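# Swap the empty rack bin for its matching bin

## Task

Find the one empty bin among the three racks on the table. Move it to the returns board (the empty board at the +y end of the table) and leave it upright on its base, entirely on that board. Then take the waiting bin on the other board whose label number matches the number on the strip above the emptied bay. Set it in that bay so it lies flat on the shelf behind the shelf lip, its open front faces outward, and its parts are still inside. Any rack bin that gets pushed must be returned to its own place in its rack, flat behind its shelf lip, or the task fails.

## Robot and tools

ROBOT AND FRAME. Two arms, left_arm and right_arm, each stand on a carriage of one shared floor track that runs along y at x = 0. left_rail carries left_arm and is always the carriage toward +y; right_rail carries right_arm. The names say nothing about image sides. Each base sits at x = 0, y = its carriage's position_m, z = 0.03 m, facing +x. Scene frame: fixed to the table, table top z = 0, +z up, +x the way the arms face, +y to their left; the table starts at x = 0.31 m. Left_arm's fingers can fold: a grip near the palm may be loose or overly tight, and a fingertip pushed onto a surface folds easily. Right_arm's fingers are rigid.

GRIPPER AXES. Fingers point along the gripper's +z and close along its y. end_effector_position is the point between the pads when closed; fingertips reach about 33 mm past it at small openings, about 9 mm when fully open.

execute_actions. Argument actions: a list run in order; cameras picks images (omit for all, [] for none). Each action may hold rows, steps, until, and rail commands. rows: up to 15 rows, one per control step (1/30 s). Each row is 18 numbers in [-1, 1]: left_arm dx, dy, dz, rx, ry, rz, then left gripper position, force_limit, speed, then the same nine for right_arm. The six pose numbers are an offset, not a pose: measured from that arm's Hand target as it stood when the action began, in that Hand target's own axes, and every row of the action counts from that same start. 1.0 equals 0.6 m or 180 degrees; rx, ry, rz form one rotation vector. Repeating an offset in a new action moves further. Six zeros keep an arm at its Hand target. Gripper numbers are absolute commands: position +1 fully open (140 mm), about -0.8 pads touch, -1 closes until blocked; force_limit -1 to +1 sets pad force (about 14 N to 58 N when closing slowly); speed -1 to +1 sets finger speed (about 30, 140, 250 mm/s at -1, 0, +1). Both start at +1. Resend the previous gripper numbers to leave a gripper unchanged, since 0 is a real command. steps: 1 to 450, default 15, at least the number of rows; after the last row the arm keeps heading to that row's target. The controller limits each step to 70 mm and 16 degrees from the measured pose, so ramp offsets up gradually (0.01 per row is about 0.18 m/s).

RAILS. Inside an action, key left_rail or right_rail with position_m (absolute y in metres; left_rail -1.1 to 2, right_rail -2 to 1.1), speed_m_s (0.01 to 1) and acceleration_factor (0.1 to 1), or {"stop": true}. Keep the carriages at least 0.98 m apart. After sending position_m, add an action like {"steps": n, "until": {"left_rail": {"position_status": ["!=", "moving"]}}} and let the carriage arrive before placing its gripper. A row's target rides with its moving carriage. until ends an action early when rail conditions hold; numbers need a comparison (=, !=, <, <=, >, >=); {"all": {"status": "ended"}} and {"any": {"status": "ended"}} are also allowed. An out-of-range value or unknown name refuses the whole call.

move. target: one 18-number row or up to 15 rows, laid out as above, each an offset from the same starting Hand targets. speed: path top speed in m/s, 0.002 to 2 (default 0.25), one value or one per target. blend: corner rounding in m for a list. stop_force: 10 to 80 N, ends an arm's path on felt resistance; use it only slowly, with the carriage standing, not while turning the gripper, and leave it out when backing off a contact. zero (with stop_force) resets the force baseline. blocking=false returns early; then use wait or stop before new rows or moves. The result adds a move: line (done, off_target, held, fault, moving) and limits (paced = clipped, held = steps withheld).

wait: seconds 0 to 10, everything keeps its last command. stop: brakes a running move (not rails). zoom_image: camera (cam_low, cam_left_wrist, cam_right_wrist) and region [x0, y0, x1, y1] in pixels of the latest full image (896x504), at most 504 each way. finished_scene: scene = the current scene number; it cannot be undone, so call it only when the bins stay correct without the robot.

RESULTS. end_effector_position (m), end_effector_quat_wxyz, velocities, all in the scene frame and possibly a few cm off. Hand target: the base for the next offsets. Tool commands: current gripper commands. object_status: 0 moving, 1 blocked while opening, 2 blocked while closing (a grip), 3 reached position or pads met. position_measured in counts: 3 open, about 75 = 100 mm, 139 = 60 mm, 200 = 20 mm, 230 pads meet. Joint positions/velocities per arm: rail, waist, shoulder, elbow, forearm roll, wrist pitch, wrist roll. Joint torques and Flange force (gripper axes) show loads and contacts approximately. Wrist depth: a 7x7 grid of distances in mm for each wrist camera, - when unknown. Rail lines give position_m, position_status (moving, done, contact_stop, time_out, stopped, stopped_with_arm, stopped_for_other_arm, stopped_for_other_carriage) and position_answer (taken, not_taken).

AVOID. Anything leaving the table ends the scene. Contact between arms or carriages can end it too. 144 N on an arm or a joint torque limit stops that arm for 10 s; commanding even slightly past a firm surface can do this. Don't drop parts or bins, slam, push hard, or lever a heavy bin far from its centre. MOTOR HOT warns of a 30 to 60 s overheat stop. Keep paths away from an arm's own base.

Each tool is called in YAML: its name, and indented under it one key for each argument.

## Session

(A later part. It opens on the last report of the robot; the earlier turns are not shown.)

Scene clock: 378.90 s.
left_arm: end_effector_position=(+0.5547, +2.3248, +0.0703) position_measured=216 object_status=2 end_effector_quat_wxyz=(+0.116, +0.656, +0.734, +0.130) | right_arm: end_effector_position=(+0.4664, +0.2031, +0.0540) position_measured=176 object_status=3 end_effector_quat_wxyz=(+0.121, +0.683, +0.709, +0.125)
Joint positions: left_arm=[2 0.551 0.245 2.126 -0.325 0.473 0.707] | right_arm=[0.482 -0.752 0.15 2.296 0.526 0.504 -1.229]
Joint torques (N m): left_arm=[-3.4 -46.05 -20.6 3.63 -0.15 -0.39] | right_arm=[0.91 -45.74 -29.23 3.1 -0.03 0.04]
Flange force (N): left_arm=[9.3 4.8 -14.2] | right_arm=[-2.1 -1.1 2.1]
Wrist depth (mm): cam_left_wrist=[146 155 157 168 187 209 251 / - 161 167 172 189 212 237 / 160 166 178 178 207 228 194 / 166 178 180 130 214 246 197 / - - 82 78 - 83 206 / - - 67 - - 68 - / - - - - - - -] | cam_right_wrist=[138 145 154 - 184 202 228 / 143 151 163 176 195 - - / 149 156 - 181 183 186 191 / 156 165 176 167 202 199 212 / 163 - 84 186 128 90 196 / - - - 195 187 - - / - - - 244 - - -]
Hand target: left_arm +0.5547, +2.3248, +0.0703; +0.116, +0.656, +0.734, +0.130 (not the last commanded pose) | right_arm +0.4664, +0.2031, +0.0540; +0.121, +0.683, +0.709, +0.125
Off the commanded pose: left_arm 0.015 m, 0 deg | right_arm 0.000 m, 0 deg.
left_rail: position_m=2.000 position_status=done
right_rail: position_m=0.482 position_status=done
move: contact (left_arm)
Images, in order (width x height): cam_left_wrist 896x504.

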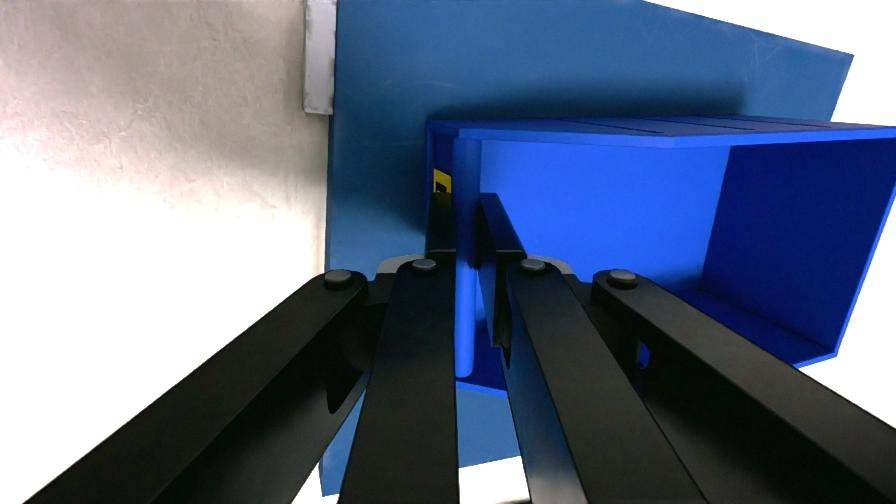

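move:
  target:
    - [0,0.0023,-0.0063,0,0,0,-1,-0.7,-1,0,0,0,0,0,0,-0.37,0,-1]
    - [0,-0.0212,-0.0148,0,0,0,-1,-0.7,-1,0,0,0,0,0,0,-0.37,0,-1]
  speed: 0.04
  cameras: []

move:
  target: [0,-0.0108,0.03,0,0,0,-1,-0.7,-1,0,0,0,0,0,0,-0.37,0,-1]
  speed: 0.012
  stop_force: 10
  cameras: ["cam_left_wrist"]

execute_actions:
  actions:
    - {"rows":[[0,0,0,0,0,0,-0.37,-0.7,-1,0,0,0,0,0,0,-1,0,-1]],"steps":90}
  cameras: ["cam_right_wrist"]

move:
  target: [0,0,-0.25,0,0,0,-0.37,-0.7,-1,0,0.0342,-0.094,0,0,0,-1,0,-1]
  speed: 0.1

Scene clock: 398.37 s.
left_arm: end_effector_position=(+0.5398, +2.3231, +0.0743) position_measured=216 object_status=2 end_effector_quat_wxyz=(+0.116, +0.656, +0.734, +0.130) | right_arm: end_effector_position=(+0.4664, +0.2031, +0.0540) position_measured=176 object_status=3 end_effector_quat_wxyz=(+0.121, +0.683, +0.709, +0.125)
Joint positions: left_arm=[2 0.563 0.222 2.147 -0.33 0.478 0.723] | right_arm=[0.482 -0.752 0.15 2.296 0.526 0.504 -1.229]
Joint torques (N m): left_arm=[-3.21 -54.84 -27.92 2.91 -1.38 -0.17] | right_arm=[0.72 -45.58 -29.21 3.06 -0.03 0.06]
Flange force (N): left_arm=[9.3 1.8 2.8] | right_arm=[-1.7 -1.0 2.2]
Wrist depth (mm): cam_left_wrist=[149 157 169 171 191 217 245 / 156 165 175 177 193 210 246 / 161 172 189 181 208 230 207 / 169 181 197 117 215 245 202 / 179 187 - 83 93 89 206 / 180 - 67 - - 68 - / - - - - - - -] | cam_right_wrist=[138 144 156 168 187 197 - / 142 151 162 181 186 216 - / - 159 - 181 183 185 185 / - 166 179 177 202 216 221 / 162 83 83 188 128 90 202 / - - - 201 187 - - / - - - - - - -]
Hand target: left_arm +0.5398, +2.3231, +0.0743; +0.116, +0.656, +0.734, +0.130 | right_arm +0.4664, +0.2031, +0.0540; +0.121, +0.683, +0.709, +0.125
Off the commanded pose: left_arm 0.000 m, 0 deg | right_arm 0.000 m, 0 deg.
left_rail: position_m=2.000 position_status=done
right_rail: position_m=0.482 position_status=done
move: done
No camera images: "cameras" was empty.

Scene clock: 399.33 s.
left_arm: end_effector_position=(+0.5399, +2.3232, +0.0701) position_measured=216 object_status=2 end_effector_quat_wxyz=(+0.116, +0.656, +0.734, +0.130) | right_arm: end_effector_position=(+0.4664, +0.2031, +0.0540) position_measured=176 object_status=3 end_effector_quat_wxyz=(+0.121, +0.683, +0.709, +0.125)
Joint positions: left_arm=[2 0.563 0.228 2.15 -0.336 0.469 0.729] | right_arm=[0.482 -0.752 0.15 2.296 0.526 0.504 -1.229]
Joint torques (N m): left_arm=[-3.24 -42.16 -20.48 3.43 -0.72 -0.34] | right_arm=[0.68 -45.69 -29.21 3.1 -0.05 0.05]
Flange force (N): left_arm=[7.7 4.1 -18.3] | right_arm=[-2.6 -0.9 3.5]
Wrist depth (mm): cam_left_wrist=[- 153 163 167 186 210 240 / 154 165 - 174 195 213 245 / - 170 - 179 207 229 193 / 166 181 190 130 215 242 202 / 174 182 83 83 - 83 211 / - - 67 - - 68 439 / - - - - - - -] | cam_right_wrist=[139 143 158 169 184 - 226 / - 154 164 174 197 220 242 / 150 159 169 182 183 186 187 / - 168 - 167 202 215 218 / - 79 83 185 128 90 203 / - - - 204 187 - - / - - - - - - -]
Hand target: left_arm +0.5399, +2.3232, +0.0701; +0.116, +0.656, +0.734, +0.130 (not the last commanded pose) | right_arm +0.4664, +0.2031, +0.0540; +0.121, +0.683, +0.709, +0.125
Off the commanded pose: left_arm 0.015 m, 0 deg | right_arm 0.000 m, 0 deg.
left_rail: position_m=2.000 position_status=done
right_rail: position_m=0.482 position_status=done
move: contact (left_arm)
Images, in order (width x height): cam_left_wrist 896x504.

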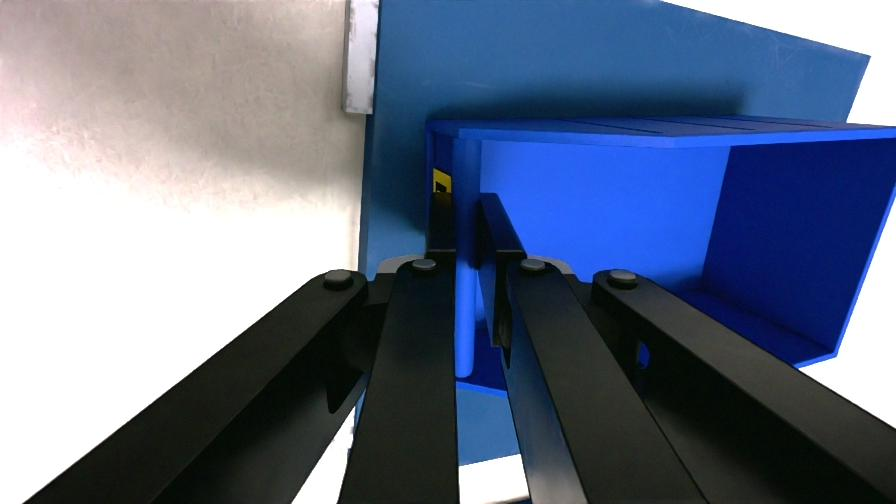

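Scene clock: 402.53 s.
left_arm: end_effector_position=(+0.5399, +2.3232, +0.0701) position_measured=176 object_status=3 end_effector_quat_wxyz=(+0.116, +0.656, +0.734, +0.130) | right_arm: end_effector_position=(+0.4664, +0.2031, +0.0540) position_measured=218 object_status=2 end_effector_quat_wxyz=(+0.121, +0.683, +0.709, +0.125)
Joint positions: left_arm=[2 0.563 0.228 2.15 -0.336 0.469 0.729] | right_arm=[0.482 -0.752 0.15 2.296 0.526 0.504 -1.229]
Joint torques (N m): left_arm=[-3.44 -53.21 -26.94 2.97 -1.12 -0.32] | right_arm=[0.48 -34.93 -23.13 2.44 -0.45 0.27]
Flange force (N): left_arm=[9.3 0.7 -0.4] | right_arm=[0.6 2.8 -18.6]
Wrist depth (mm): cam_left_wrist=[145 156 166 167 186 209 250 / 152 161 174 174 191 215 246 / 158 166 183 179 207 228 192 / 166 182 184 175 147 238 202 / - - 82 201 - 84 200 / - - - 224 - 77 - / - - - 239 - - -] | cam_right_wrist=[138 145 - 167 188 200 225 / 143 153 165 174 - 214 241 / 149 158 172 181 184 184 190 / 157 162 180 119 208 234 203 / 164 171 79 84 84 84 207 / - - 67 - - 72 68 / - - - - - - -]
Hand target: left_arm +0.5399, +2.3232, +0.0701; +0.116, +0.656, +0.734, +0.130 | right_arm +0.4664, +0.2031, +0.0540; +0.121, +0.683, +0.709, +0.125
Off the commanded pose: left_arm 0.000 m, 0 deg | right_arm 0.000 m, 0 deg.
left_rail: position_m=2.000 position_status=done
right_rail: position_m=0.482 position_status=done
Images, in order (width x height): cam_right_wrist 896x504.

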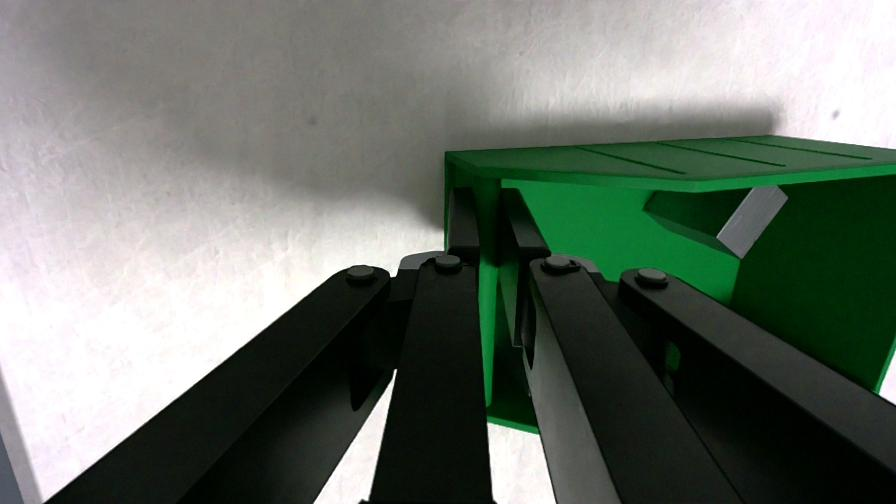

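Scene clock: 404.47 s.
left_arm: end_effector_position=(+0.4889, +2.3174, +0.2110) position_measured=176 object_status=3 end_effector_quat_wxyz=(+0.116, +0.656, +0.734, +0.130) | right_arm: end_effector_position=(+0.4664, +0.2031, +0.1140) position_measured=218 object_status=2 end_effector_quat_wxyz=(+0.121, +0.683, +0.709, +0.125)
Joint positions: left_arm=[2 0.61 -0.003 2.097 -0.241 0.753 0.65] | right_arm=[0.482 -0.752 0.059 2.247 0.425 0.628 -1.109]
Joint torques (N m): left_arm=[-3.78 -37.54 -35.06 3.69 -1.29 -0.35] | right_arm=[0.76 -43.05 -36.06 4.24 -0.67 0.1]
Flange force (N): left_arm=[10.5 0.0 -2.1] | right_arm=[-2.6 -2.9 8.2]
Wrist depth (mm): cam_left_wrist=[247 275 - 302 328 404 - / 265 275 307 313 341 430 464 / - 297 321 326 374 - 543 / - - - 351 120 - 2033 / 303 - 82 378 - 81 2085 / - - - 416 - 77 67 / - - - - - - -] | cam_right_wrist=[184 194 220 228 243 - - / 194 200 - - 267 - 314 / 200 - 233 184 183 184 191 / 210 - - 119 210 240 211 / 226 - 79 84 84 84 218 / 238 - 67 - - 72 65 / - - - - - - -]
Hand target: left_arm +0.4889, +2.3174, +0.2111; +0.116, +0.656, +0.734, +0.130 | right_arm +0.4664, +0.2031, +0.1140; +0.121, +0.683, +0.709, +0.125
Off the commanded pose: left_arm 0.000 m, 0 deg | right_arm 0.000 m, 0 deg.
left_rail: position_m=2.000 position_status=done
right_rail: position_m=0.482 position_status=done
move: done

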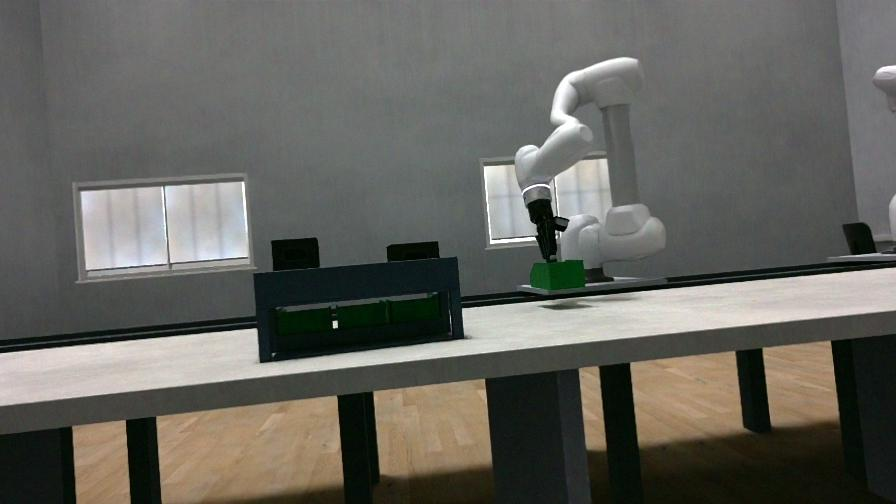

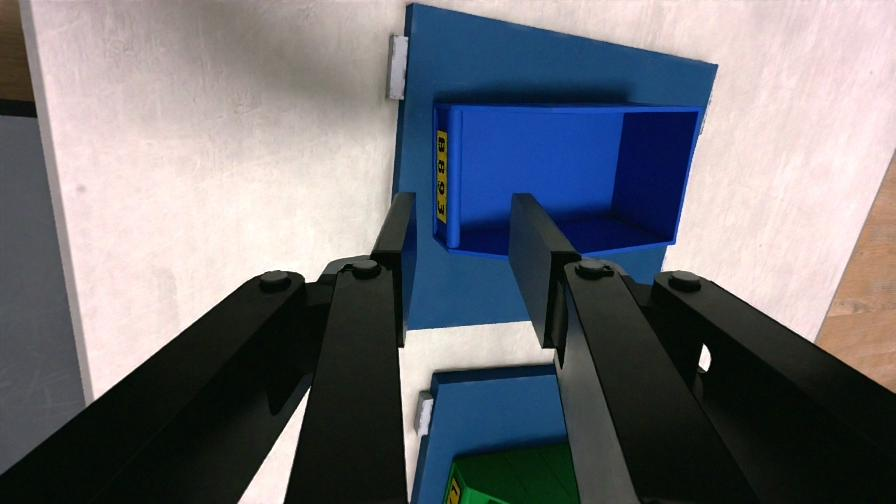

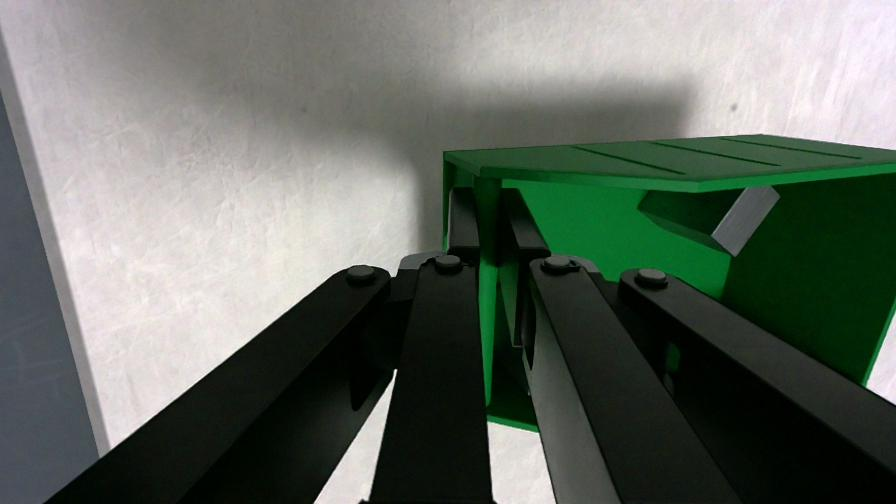

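move:
  target: [0,0,-0.1,0,0,0,-0.37,-0.7,-1,0,0.0832,-0.2287,0,0.0025,-0.0068,-1,0,-1]
  speed: 0.1
  cameras: ["cam_low"]

execute_actions:
  actions:
    - {"right_rail":{"position_m":-2.0},"steps":450,"until":{"right_rail":{"position_status":["!=","moving"]}}}

Scene clock: 420.73 s.
left_arm: end_effector_position=(+0.4684, +2.3151, +0.2674) position_measured=176 object_status=3 end_effector_quat_wxyz=(+0.116, +0.656, +0.734, +0.130) | right_arm: end_effector_position=(+0.4664, +0.2031, +0.2600) position_measured=218 object_status=2 end_effector_quat_wxyz=(+0.119, +0.675, +0.717, +0.126)
Joint positions: left_arm=[2 0.631 -0.078 2.055 -0.224 0.871 0.638] | right_arm=[0.482 -0.756 -0.094 2.083 0.315 0.932 -0.977]
Joint torques (N m): left_arm=[-3.99 -32.65 -37.36 3.86 -1.09 -0.3] | right_arm=[0.66 -33.81 -43.89 5.3 -0.86 0.03]
Flange force (N): left_arm=[11.4 0.4 -1.8] | right_arm=[-1.9 -3.5 8.7]
Wrist depth (mm): cam_left_wrist=[831 - - 363 389 - - / 328 - - 374 408 483 1770 / 330 - 369 391 427 - 1732 / 344 - 377 423 147 - 1984 / 355 - 83 464 - 81 2177 / - - - 484 - 77 67 / - - - - - - -] | cam_right_wrist=[307 - 330 370 - 447 - / 320 - - 382 431 458 - / 336 - - 181 207 185 187 / 348 - 394 112 210 236 215 / 366 - 79 84 84 79 214 / 376 - 67 - - 72 204 / - - - - - - -]
Hand target: left_arm +0.4684, +2.3151, +0.2675; +0.116, +0.656, +0.734, +0.130 | right_arm +0.4664, +0.2031, +0.2600; +0.119, +0.675, +0.717, +0.126
Off the commanded pose: left_arm 0.000 m, 0 deg | right_arm 0.000 m, 0 deg.
left_rail: position_m=2.000 position_status=done
right_rail: position_m=0.482 position_status=done
move: done
Images, in order (width x height): cam_low 896x504.

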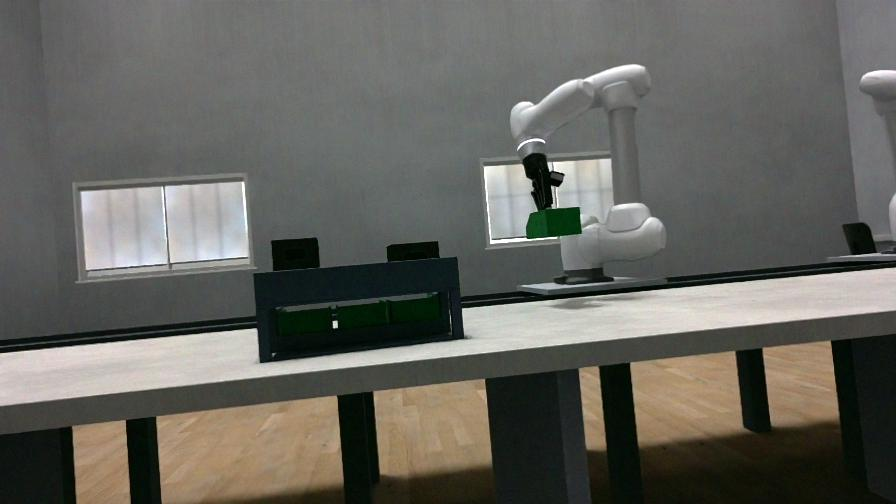

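Scene clock: 427.47 s.
left_arm: end_effector_position=(+0.4684, +2.3151, +0.2675) position_measured=176 object_status=3 end_effector_quat_wxyz=(+0.116, +0.656, +0.734, +0.130) | right_arm: end_effector_position=(+0.4664, -2.2787, +0.2600) position_measured=218 object_status=2 end_effector_quat_wxyz=(+0.119, +0.675, +0.717, +0.126)
Joint positions: left_arm=[2 0.631 -0.078 2.055 -0.224 0.871 0.638] | right_arm=[-2 -0.756 -0.094 2.083 0.315 0.932 -0.977]
Joint torques (N m): left_arm=[-3.14 -32.33 -37.52 3.91 -1.21 -0.33] | right_arm=[0.77 -33.66 -43.28 5.3 -0.93 0.01]
Flange force (N): left_arm=[9.4 0.5 -2.0] | right_arm=[-1.7 -3.1 6.8]
Wrist depth (mm): cam_left_wrist=[837 - 344 365 - - 531 / 326 329 - 381 427 - 1809 / 332 - - 399 428 - 1809 / 345 364 - 406 147 - 2067 / 356 - 83 - - 83 2139 / - - - - - 77 67 / - - - 501 - - -] | cam_right_wrist=[307 316 333 359 - 433 445 / 319 327 - 390 - 459 390 / 336 337 365 182 204 185 197 / 998 - 395 116 210 240 212 / 1064 - 79 83 84 84 216 / 1077 - 67 - - 72 204 / - - - - - - -]
Hand target: left_arm +0.4684, +2.3151, +0.2675; +0.116, +0.656, +0.734, +0.130 | right_arm +0.4664, -2.2787, +0.2600; +0.119, +0.675, +0.717, +0.126
Tool commands: left_gripper/position=-0.37 left_gripper/force_limit=-0.7 left_gripper/speed=-1.0 right_gripper/position=-1.0 right_gripper/force_limit=+0.0 right_gripper/speed=-1.0
Off the commanded pose: left_arm 0.000 m, 0 deg | right_arm 0.000 m, 0 deg.
left_rail: position_m=2.000 position_status=done
right_rail: position_m=-2.000 position_status=done

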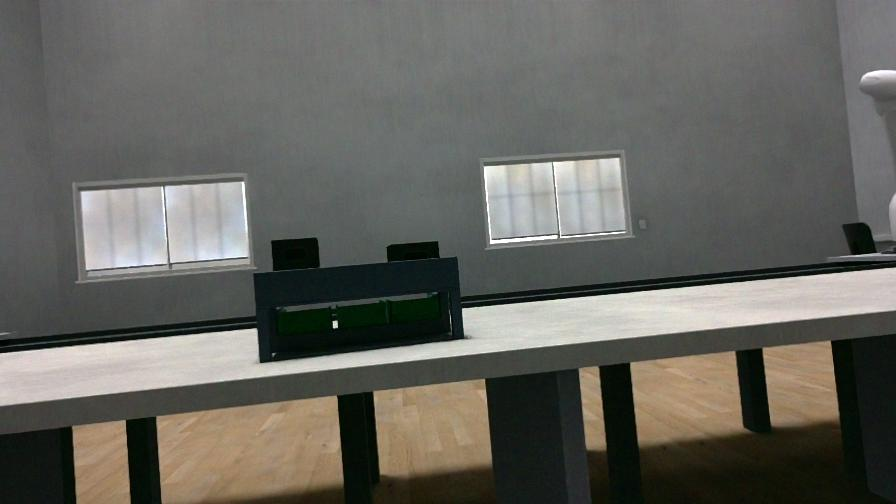

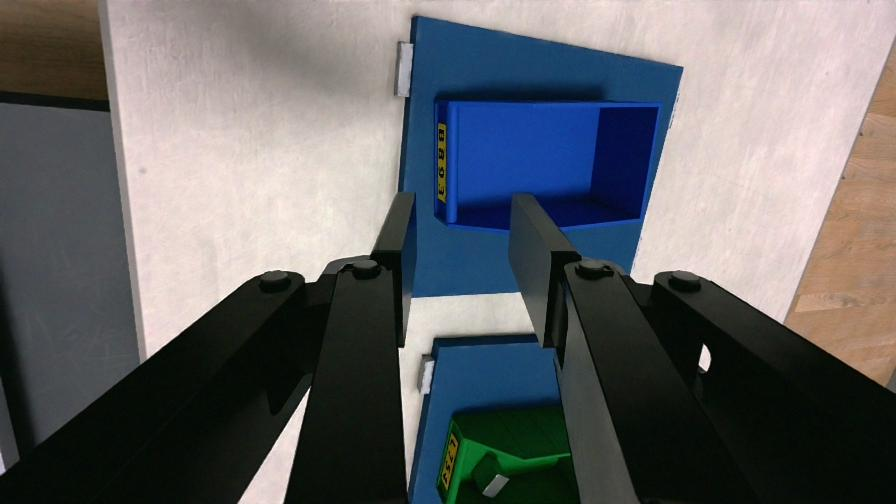

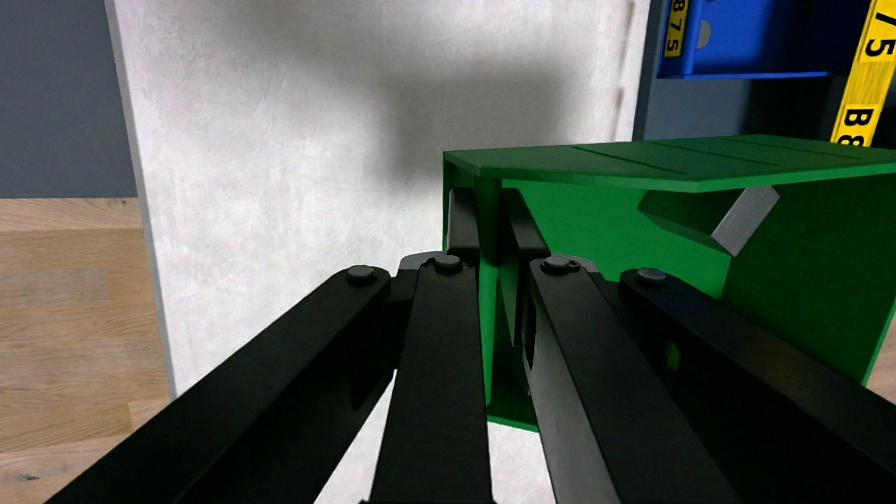

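move:
  target:
    - [0,0,0,0,0,0,-0.37,-0.7,-1,0.0203,0.1334,0.1623,0,0,0,-1,0,-1]
    - [0,0,0,0,0,0,-0.37,-0.7,-1,0.0203,0.1462,0.2734,0,0,0,-1,0,-1]
  speed: 0.08
  cameras: ["cam_right_wrist"]

move:
  target: [0,0,0,0,0,0,-0.37,-0.7,-1,0,0.013,0.1108,0.0265,0,0,-1,0,-1]
  speed: 0.05
  cameras: ["cam_right_wrist"]

Scene clock: 447.47 s.
left_arm: end_effector_position=(+0.4684, +2.3151, +0.2675) position_measured=176 object_status=3 end_effector_quat_wxyz=(+0.116, +0.656, +0.734, +0.130) | right_arm: end_effector_position=(+0.6040, -2.2583, +0.1359) position_measured=218 object_status=2 end_effector_quat_wxyz=(+0.119, +0.675, +0.717, +0.126)
Joint positions: left_arm=[2 0.631 -0.078 2.055 -0.224 0.871 0.638] | right_arm=[-2 -0.558 0.187 2.045 0.334 0.648 -0.858]
Joint torques (N m): left_arm=[-3.81 -32 -37.42 3.81 -1.1 -0.29] | right_arm=[0.78 -58.98 -38.14 4.37 -0.88 0.04]
Flange force (N): left_arm=[10.3 -0.7 -3.0] | right_arm=[-2.2 -2.2 9.0]
Wrist depth (mm): cam_left_wrist=[840 336 339 368 - - - / 328 331 357 375 412 475 593 / 328 - - 397 422 512 1937 / 346 - - - 148 549 2085 / 357 - 83 - - 81 2196 / - - - 492 - 77 67 / - - - 493 - - -] | cam_right_wrist=[- 215 222 242 265 285 - / 208 223 232 - 283 304 344 / - 227 - 184 184 186 191 / - 242 - 116 210 237 205 / - - 79 84 84 79 213 / - - 67 - - 69 68 / - - - - - - -]
Hand target: left_arm +0.4684, +2.3151, +0.2675; +0.116, +0.656, +0.734, +0.130 | right_arm +0.6040, -2.2583, +0.1358; +0.119, +0.675, +0.717, +0.126
Off the commanded pose: left_arm 0.000 m, 0 deg | right_arm 0.000 m, 0 deg.
left_rail: position_m=2.000 position_status=done
right_rail: position_m=-2.000 position_status=done
move: done
Images, in order (width x height): cam_right_wrist 896x504.

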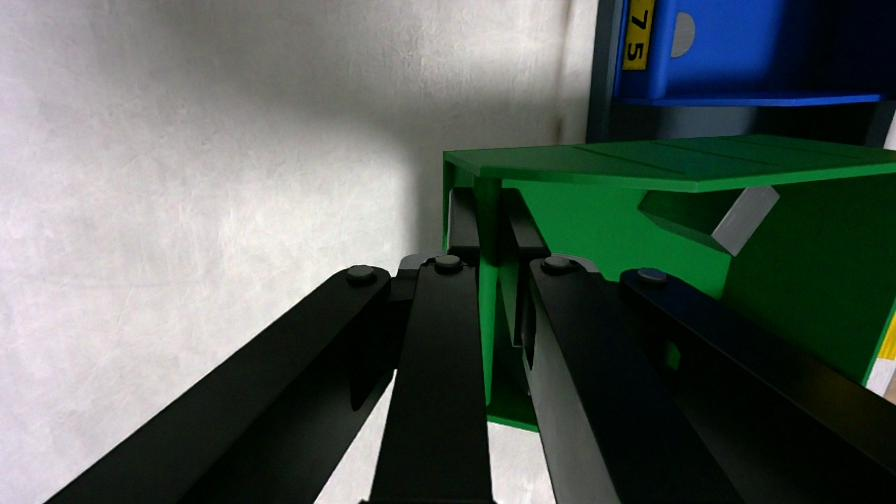

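Scene clock: 449.17 s.
left_arm: end_effector_position=(+0.4684, +2.3151, +0.2675) position_measured=176 object_status=3 end_effector_quat_wxyz=(+0.116, +0.656, +0.734, +0.130) | right_arm: end_effector_position=(+0.6340, -2.2566, +0.0761) position_measured=218 object_status=2 end_effector_quat_wxyz=(+0.091, +0.680, +0.721, +0.096)
Joint positions: left_arm=[2 0.631 -0.078 2.055 -0.224 0.871 0.638] | right_arm=[-2 -0.504 0.313 1.994 0.243 0.622 -0.746]
Joint torques (N m): left_arm=[-3.8 -32.48 -37.51 3.88 -1.13 -0.34] | right_arm=[1.04 -65.25 -32.16 3.63 -0.25 0.08]
Flange force (N): left_arm=[10.9 0.0 -1.9] | right_arm=[-2.6 0.1 3.1]
Wrist depth (mm): cam_left_wrist=[826 330 - 369 416 434 - / 323 340 - 386 414 534 1937 / 327 347 - 402 424 - 1878 / 343 - 381 421 148 582 1968 / 357 - 82 - - 83 2177 / - - - - - 77 67 / - - - 509 - - -] | cam_right_wrist=[161 171 180 189 203 196 220 / 168 169 188 199 - 211 237 / 176 186 193 182 186 184 190 / 184 194 207 116 205 227 210 / 193 201 79 84 84 84 207 / 200 - 67 - - 72 195 / - - - - - - -]
Hand target: left_arm +0.4684, +2.3151, +0.2675; +0.116, +0.656, +0.734, +0.130 | right_arm +0.6340, -2.2566, +0.0760; +0.091, +0.680, +0.721, +0.096
Off the commanded pose: left_arm 0.000 m, 0 deg | right_arm 0.000 m, 0 deg.
left_rail: position_m=2.000 position_status=done
right_rail: position_m=-2.000 position_status=done
move: done
Images, in order (width x height): cam_right_wrist 896x504.

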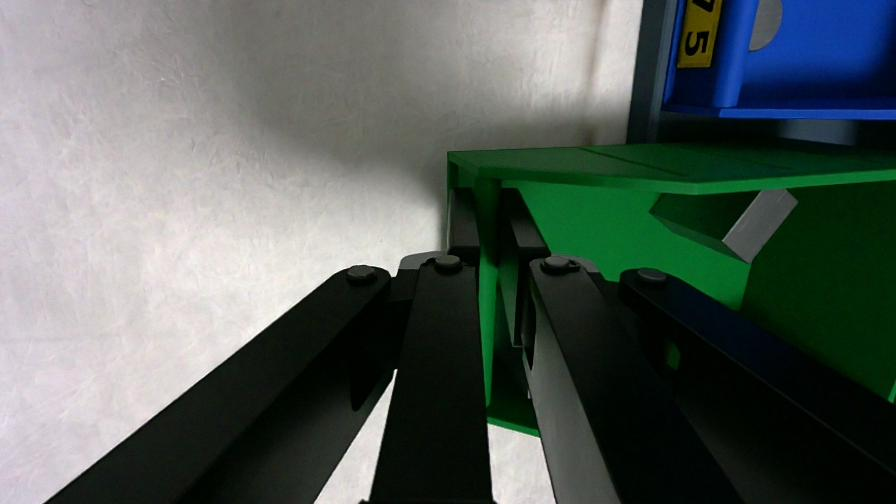

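move:
  target: [0,0,0,0,0,0,-0.37,-0.7,-1,0,0.0643,0.0175,0,0,0,-1,0,-1]
  speed: 0.03
  stop_force: 20
  cameras: ["cam_right_wrist"]

Scene clock: 464.43 s.
left_arm: end_effector_position=(+0.4684, +2.3151, +0.2675) position_measured=176 object_status=3 end_effector_quat_wxyz=(+0.116, +0.656, +0.734, +0.130) | right_arm: end_effector_position=(+0.6739, -2.2542, +0.0760) position_measured=218 object_status=2 end_effector_quat_wxyz=(+0.091, +0.680, +0.721, +0.096)
Joint positions: left_arm=[2 0.631 -0.078 2.055 -0.224 0.871 0.638] | right_arm=[-2 -0.47 0.359 1.925 0.224 0.638 -0.696]
Joint torques (N m): left_arm=[-3.47 -32.92 -37.57 3.86 -1.12 -0.31] | right_arm=[1.15 -72.55 -34.38 3.95 -0.66 0.02]
Flange force (N): left_arm=[10.7 0.5 -1.4] | right_arm=[-2.8 -0.3 6.8]
Wrist depth (mm): cam_left_wrist=[851 - - 367 408 - - / 323 - - 370 409 - 560 / 325 - - 397 427 - 1836 / 346 - - - 148 575 2085 / 358 - 82 447 - 84 2216 / - - - 489 - 77 67 / - - - 493 - - -] | cam_right_wrist=[- 168 - 188 187 206 221 / 168 176 186 196 200 219 234 / 176 182 199 199 184 186 190 / 184 192 211 121 208 231 226 / - - 79 84 84 79 - / - - 67 - - 72 65 / - - - - - - -]
Hand target: left_arm +0.4684, +2.3151, +0.2675; +0.116, +0.656, +0.734, +0.130 | right_arm +0.6739, -2.2542, +0.0760; +0.091, +0.680, +0.721, +0.096
Off the commanded pose: left_arm 0.000 m, 0 deg | right_arm 0.000 m, 0 deg.
left_rail: position_m=2.000 position_status=done
right_rail: position_m=-2.000 position_status=done
move: done
Images, in order (width x height): cam_right_wrist 896x504.

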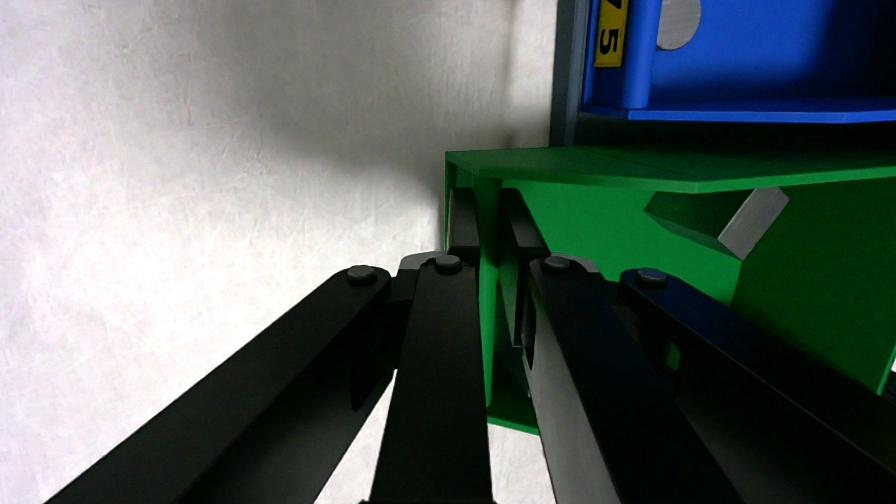

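move:
  target: [0,0,0,0,0,0,-0.37,-0.7,-1,0,0.0989,0.027,0,0,0,-1,0,-1]
  speed: 0.03
  stop_force: 20
  cameras: ["cam_right_wrist"]

Scene clock: 473.10 s.
left_arm: end_effector_position=(+0.4684, +2.3151, +0.2675) position_measured=176 object_status=3 end_effector_quat_wxyz=(+0.116, +0.656, +0.734, +0.130) | right_arm: end_effector_position=(+0.7353, -2.2505, +0.0760) position_measured=218 object_status=2 end_effector_quat_wxyz=(+0.091, +0.680, +0.721, +0.096)
Joint positions: left_arm=[2 0.631 -0.078 2.055 -0.224 0.871 0.638] | right_arm=[-2 -0.425 0.431 1.814 0.198 0.67 -0.627]
Joint torques (N m): left_arm=[-3.91 -32.52 -37.73 3.84 -1.17 -0.27] | right_arm=[0.89 -82.68 -36.84 4.09 -0.94 0.02]
Flange force (N): left_arm=[10.7 -0.3 -1.8] | right_arm=[-1.7 -1.2 7.3]
Wrist depth (mm): cam_left_wrist=[837 - - 356 - 464 572 / 323 312 - 378 418 439 2085 / 332 338 - 407 421 498 1836 / 343 337 - 376 120 - 2016 / 355 - 82 - - 81 2158 / - - - - - 77 67 / - - - - - - -] | cam_right_wrist=[161 168 - 178 192 205 215 / - 173 188 191 203 212 - / 177 185 196 190 204 183 187 / 184 193 207 127 211 232 144 / - - 79 84 84 84 152 / - - 67 - - - 149 / - - - - - - -]
Hand target: left_arm +0.4684, +2.3151, +0.2675; +0.116, +0.656, +0.734, +0.130 | right_arm +0.7353, -2.2505, +0.0760; +0.091, +0.680, +0.721, +0.096
Off the commanded pose: left_arm 0.000 m, 0 deg | right_arm 0.000 m, 0 deg.
left_rail: position_m=2.000 position_status=done
right_rail: position_m=-2.000 position_status=done
move: done
Images, in order (width x height): cam_right_wrist 896x504.

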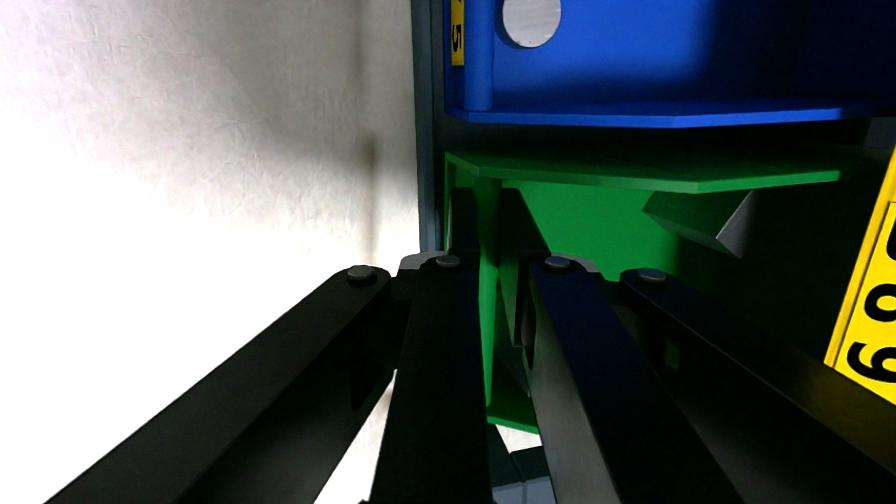

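move:
  target: [0,0,0,0,0,0,-0.37,-0.7,-1,0,-0.003,0.0180,-0.0265,0,0,-1,0,-1]
  speed: 0.03
  cameras: ["cam_right_wrist"]

move:
  target: [0,0,0,0,0,0,-0.37,-0.7,-1,0,-0.0057,0.0157,0,0,0,-1,0,-1]
  speed: 0.01
  stop_force: 12
  cameras: ["cam_right_wrist","cam_low"]

Scene clock: 486.73 s.
left_arm: end_effector_position=(+0.4684, +2.3151, +0.2675) position_measured=176 object_status=3 end_effector_quat_wxyz=(+0.116, +0.656, +0.734, +0.130) | right_arm: end_effector_position=(+0.7364, -2.2505, +0.0651) position_measured=218 object_status=2 end_effector_quat_wxyz=(+0.119, +0.675, +0.717, +0.126)
Joint positions: left_arm=[2 0.631 -0.078 2.055 -0.224 0.871 0.638] | right_arm=[-2 -0.443 0.423 1.872 0.315 0.56 -0.746]
Joint torques (N m): left_arm=[-3.8 -32.33 -37.34 3.83 -1.17 -0.35] | right_arm=[0.92 -81.76 -36.4 3.97 -1.29 0.03]
Flange force (N): left_arm=[10.9 0.1 -2.5] | right_arm=[-1.9 -1.7 8.2]
Wrist depth (mm): cam_left_wrist=[834 309 - 370 410 - - / 324 316 358 380 414 - 594 / 328 350 - 373 423 - 1809 / 344 358 - - 120 - 1952 / 357 - 82 - - 81 2177 / - - - 479 - 77 67 / - - - - - - -] | cam_right_wrist=[145 151 166 167 184 205 - / 152 - 174 179 194 211 150 / 158 166 182 184 183 186 196 / 165 176 187 127 210 238 217 / - 182 79 84 84 84 153 / - - 67 - - 72 150 / - - - - - - -]
Hand target: left_arm +0.4684, +2.3151, +0.2675; +0.116, +0.656, +0.734, +0.130 | right_arm +0.7364, -2.2505, +0.0651; +0.119, +0.675, +0.717, +0.126
Off the commanded pose: left_arm 0.000 m, 0 deg | right_arm 0.000 m, 0 deg.
left_rail: position_m=2.000 position_status=done
right_rail: position_m=-2.000 position_status=done
move: done
Images, in order (width x height): cam_right_wrist 896x504.

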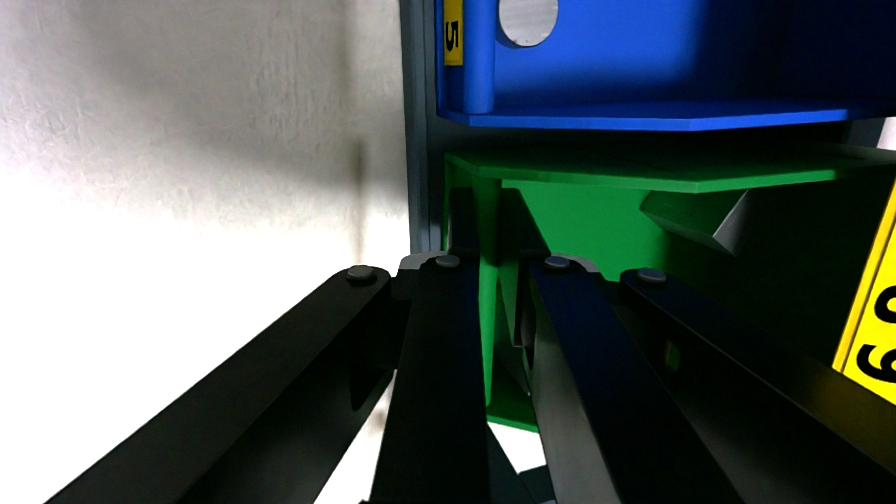

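Scene clock: 487.80 s.
left_arm: end_effector_position=(+0.4684, +2.3151, +0.2675) position_measured=176 object_status=3 end_effector_quat_wxyz=(+0.116, +0.656, +0.734, +0.130) | right_arm: end_effector_position=(+0.7366, -2.2505, +0.0608) position_measured=218 object_status=2 end_effector_quat_wxyz=(+0.119, +0.675, +0.717, +0.126)
Joint positions: left_arm=[2 0.631 -0.078 2.055 -0.224 0.871 0.638] | right_arm=[-2 -0.443 0.428 1.875 0.319 0.553 -0.75]
Joint torques (N m): left_arm=[-3.94 -32.76 -37.75 3.87 -1.12 -0.29] | right_arm=[0.56 -59.44 -24.94 2.96 -0.36 0.07]
Flange force (N): left_arm=[11.2 -0.4 -1.7] | right_arm=[0.9 2.8 -21.7]
Wrist depth (mm): cam_left_wrist=[826 315 354 357 - 441 - / 322 317 - 379 417 - - / 326 - 366 386 429 - 1864 / 345 355 374 424 120 - 1952 / 356 - 83 459 - 81 2196 / - - - 492 - 77 67 / - - - 504 - - -] | cam_right_wrist=[141 152 161 162 181 200 - / - 156 166 174 191 209 225 / 155 160 177 180 184 183 189 / - 168 182 121 208 231 212 / 170 176 79 84 84 84 215 / 175 - 67 - - 72 148 / - - - - - - -]
Hand target: left_arm +0.4684, +2.3151, +0.2675; +0.116, +0.656, +0.734, +0.130 | right_arm +0.7365, -2.2505, +0.0607; +0.119, +0.675, +0.717, +0.126 (not the last commanded pose)
Off the commanded pose: left_arm 0.000 m, 0 deg | right_arm 0.006 m, 0 deg.
left_rail: position_m=2.000 position_status=done
right_rail: position_m=-2.000 position_status=done
move: contact (right_arm)
Images, in order (width x height): cam_low 896x504, cam_right_wrist 896x504.

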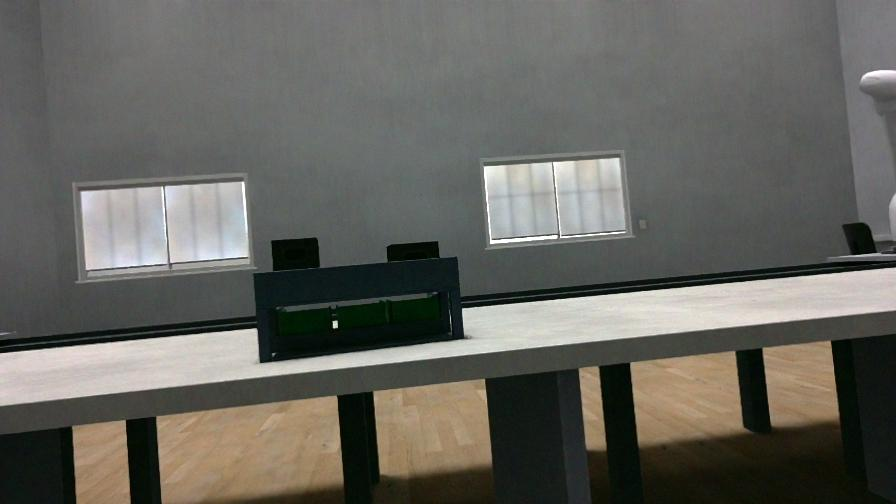

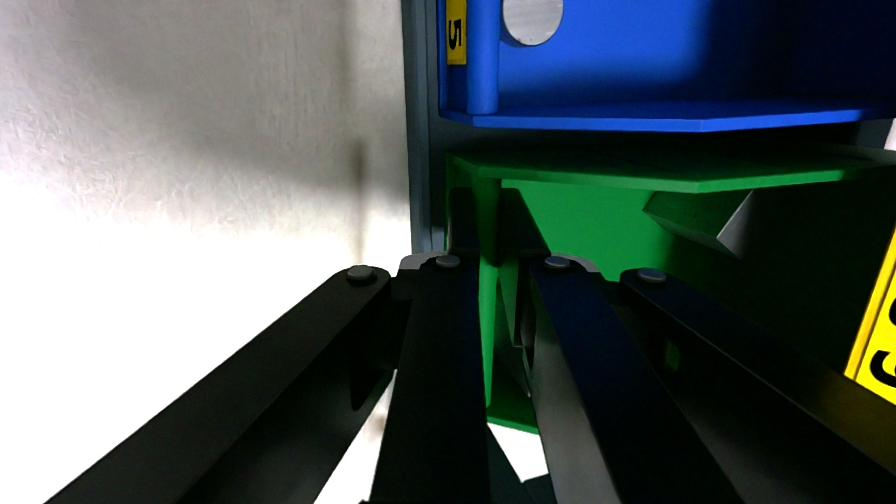

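Contact exactly at expected z. Release.

execute_actions:
  actions:
    - {"rows":[[0,0,0,0,0,0,-0.37,-0.7,-1,0,0,0,0,0,0,-0.37,0,-1]],"steps":80}
  cameras: []

move:
  target: [0,0,0,0,0,0,-0.37,-0.7,-1,0,0,-0.22,0,0,0,-0.37,0,-1]
  speed: 0.1

Scene clock: 497.93 s.
left_arm: end_effector_position=(+0.4684, +2.3151, +0.2675) position_measured=176 object_status=3 end_effector_quat_wxyz=(+0.116, +0.656, +0.734, +0.130) | right_arm: end_effector_position=(+0.7365, -2.2505, +0.0607) position_measured=176 object_status=3 end_effector_quat_wxyz=(+0.119, +0.675, +0.717, +0.126)
Joint positions: left_arm=[2 0.631 -0.078 2.055 -0.224 0.871 0.638] | right_arm=[-2 -0.443 0.428 1.875 0.319 0.553 -0.75]
Joint torques (N m): left_arm=[-4.14 -32.4 -37.59 3.89 -1.05 -0.28] | right_arm=[0.83 -77.52 -33.14 3.7 -0.41 0.08]
Flange force (N): left_arm=[11.0 -0.7 -2.1] | right_arm=[-1.6 0.0 3.6]
Wrist depth (mm): cam_left_wrist=[837 322 - 364 405 - - / 328 - - 374 417 493 2674 / 325 - 369 399 426 - 1850 / 345 - 381 414 120 - 1968 / 357 - 82 487 - 89 2139 / - - - 480 - 77 67 / - - - 502 - - -] | cam_right_wrist=[143 148 - 163 181 200 208 / - 156 - 173 189 209 151 / - 161 177 180 159 182 187 / 161 167 178 167 202 218 212 / 168 83 84 187 128 90 145 / - - - 195 186 - - / - - - - - - -]
Hand target: left_arm +0.4684, +2.3151, +0.2675; +0.116, +0.656, +0.734, +0.130 | right_arm +0.7365, -2.2505, +0.0607; +0.119, +0.675, +0.717, +0.126
Off the commanded pose: left_arm 0.000 m, 0 deg | right_arm 0.000 m, 0 deg.
left_rail: position_m=2.000 position_status=done
right_rail: position_m=-2.000 position_status=done
No camera images: "cameras" was empty.

Scene clock: 499.63 s.
left_arm: end_effector_position=(+0.4684, +2.3151, +0.2675) position_measured=176 object_status=3 end_effector_quat_wxyz=(+0.116, +0.656, +0.734, +0.130) | right_arm: end_effector_position=(+0.6915, -2.2532, +0.1847) position_measured=176 object_status=3 end_effector_quat_wxyz=(+0.119, +0.675, +0.717, +0.126)
Joint positions: left_arm=[2 0.631 -0.078 2.055 -0.224 0.871 0.638] | right_arm=[-2 -0.477 0.249 1.86 0.26 0.747 -0.703]
Joint torques (N m): left_arm=[-4.43 -32.94 -37.58 3.85 -1.17 -0.25] | right_arm=[1 -64.68 -37.65 4.35 -0.68 0.06]
Flange force (N): left_arm=[12.4 -0.3 -1.6] | right_arm=[-2.7 0.5 3.4]
Wrist depth (mm): cam_left_wrist=[831 - - 372 - - - / 326 323 - 377 408 - 610 / 327 342 - 392 415 - 1745 / 344 - - 421 147 - 2257 / 354 - 82 477 - 81 2139 / - - - 490 - 77 67 / - - - - - - -] | cam_right_wrist=[236 244 - 287 312 237 261 / 247 265 288 300 324 250 275 / 255 284 - 323 337 264 227 / 268 289 - 303 157 274 224 / 280 - 83 89 113 90 219 / - - - - - - - / - - - - - - -]
Hand target: left_arm +0.4684, +2.3151, +0.2675; +0.116, +0.656, +0.734, +0.130 | right_arm +0.6914, -2.2532, +0.1848; +0.119, +0.675, +0.717, +0.126
Off the commanded pose: left_arm 0.000 m, 0 deg | right_arm 0.000 m, 0 deg.
left_rail: position_m=2.000 position_status=done
right_rail: position_m=-2.000 position_status=done
move: done

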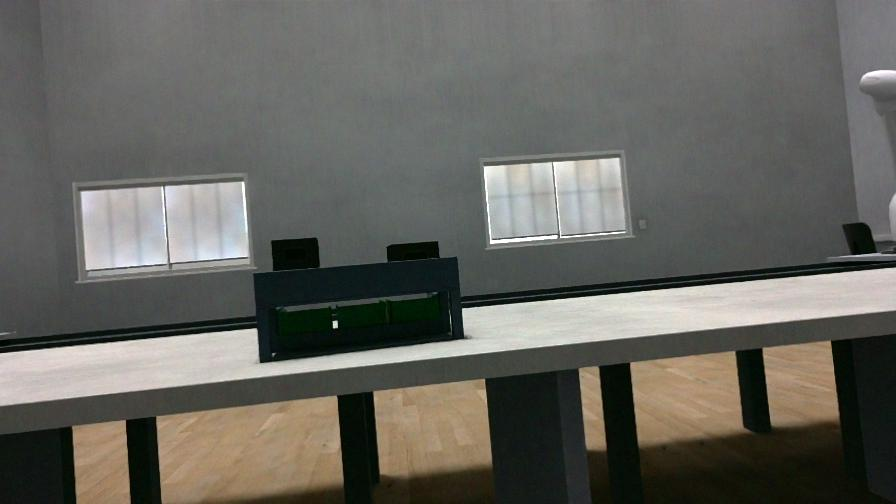

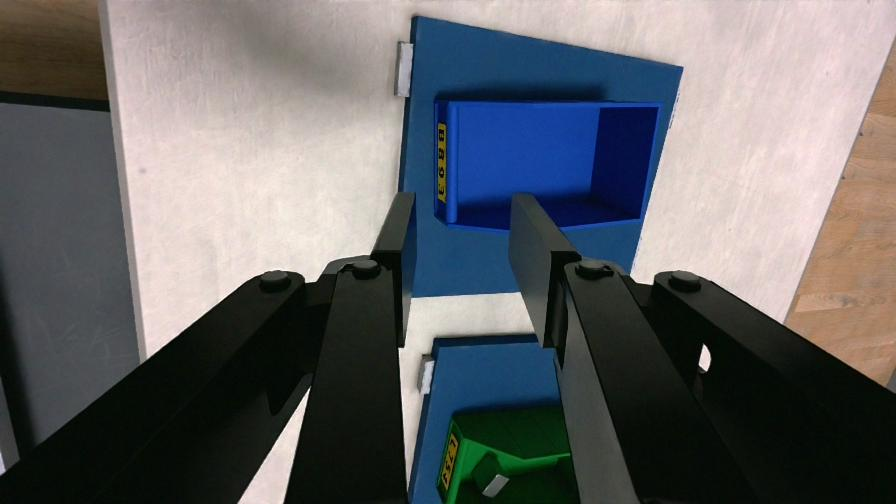

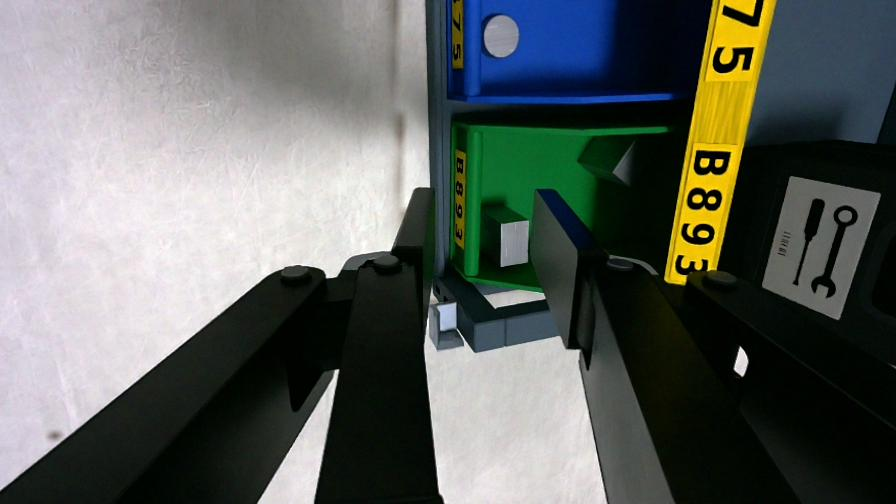

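finished_scene:
  scene: 2

The scene is finished: the task was done.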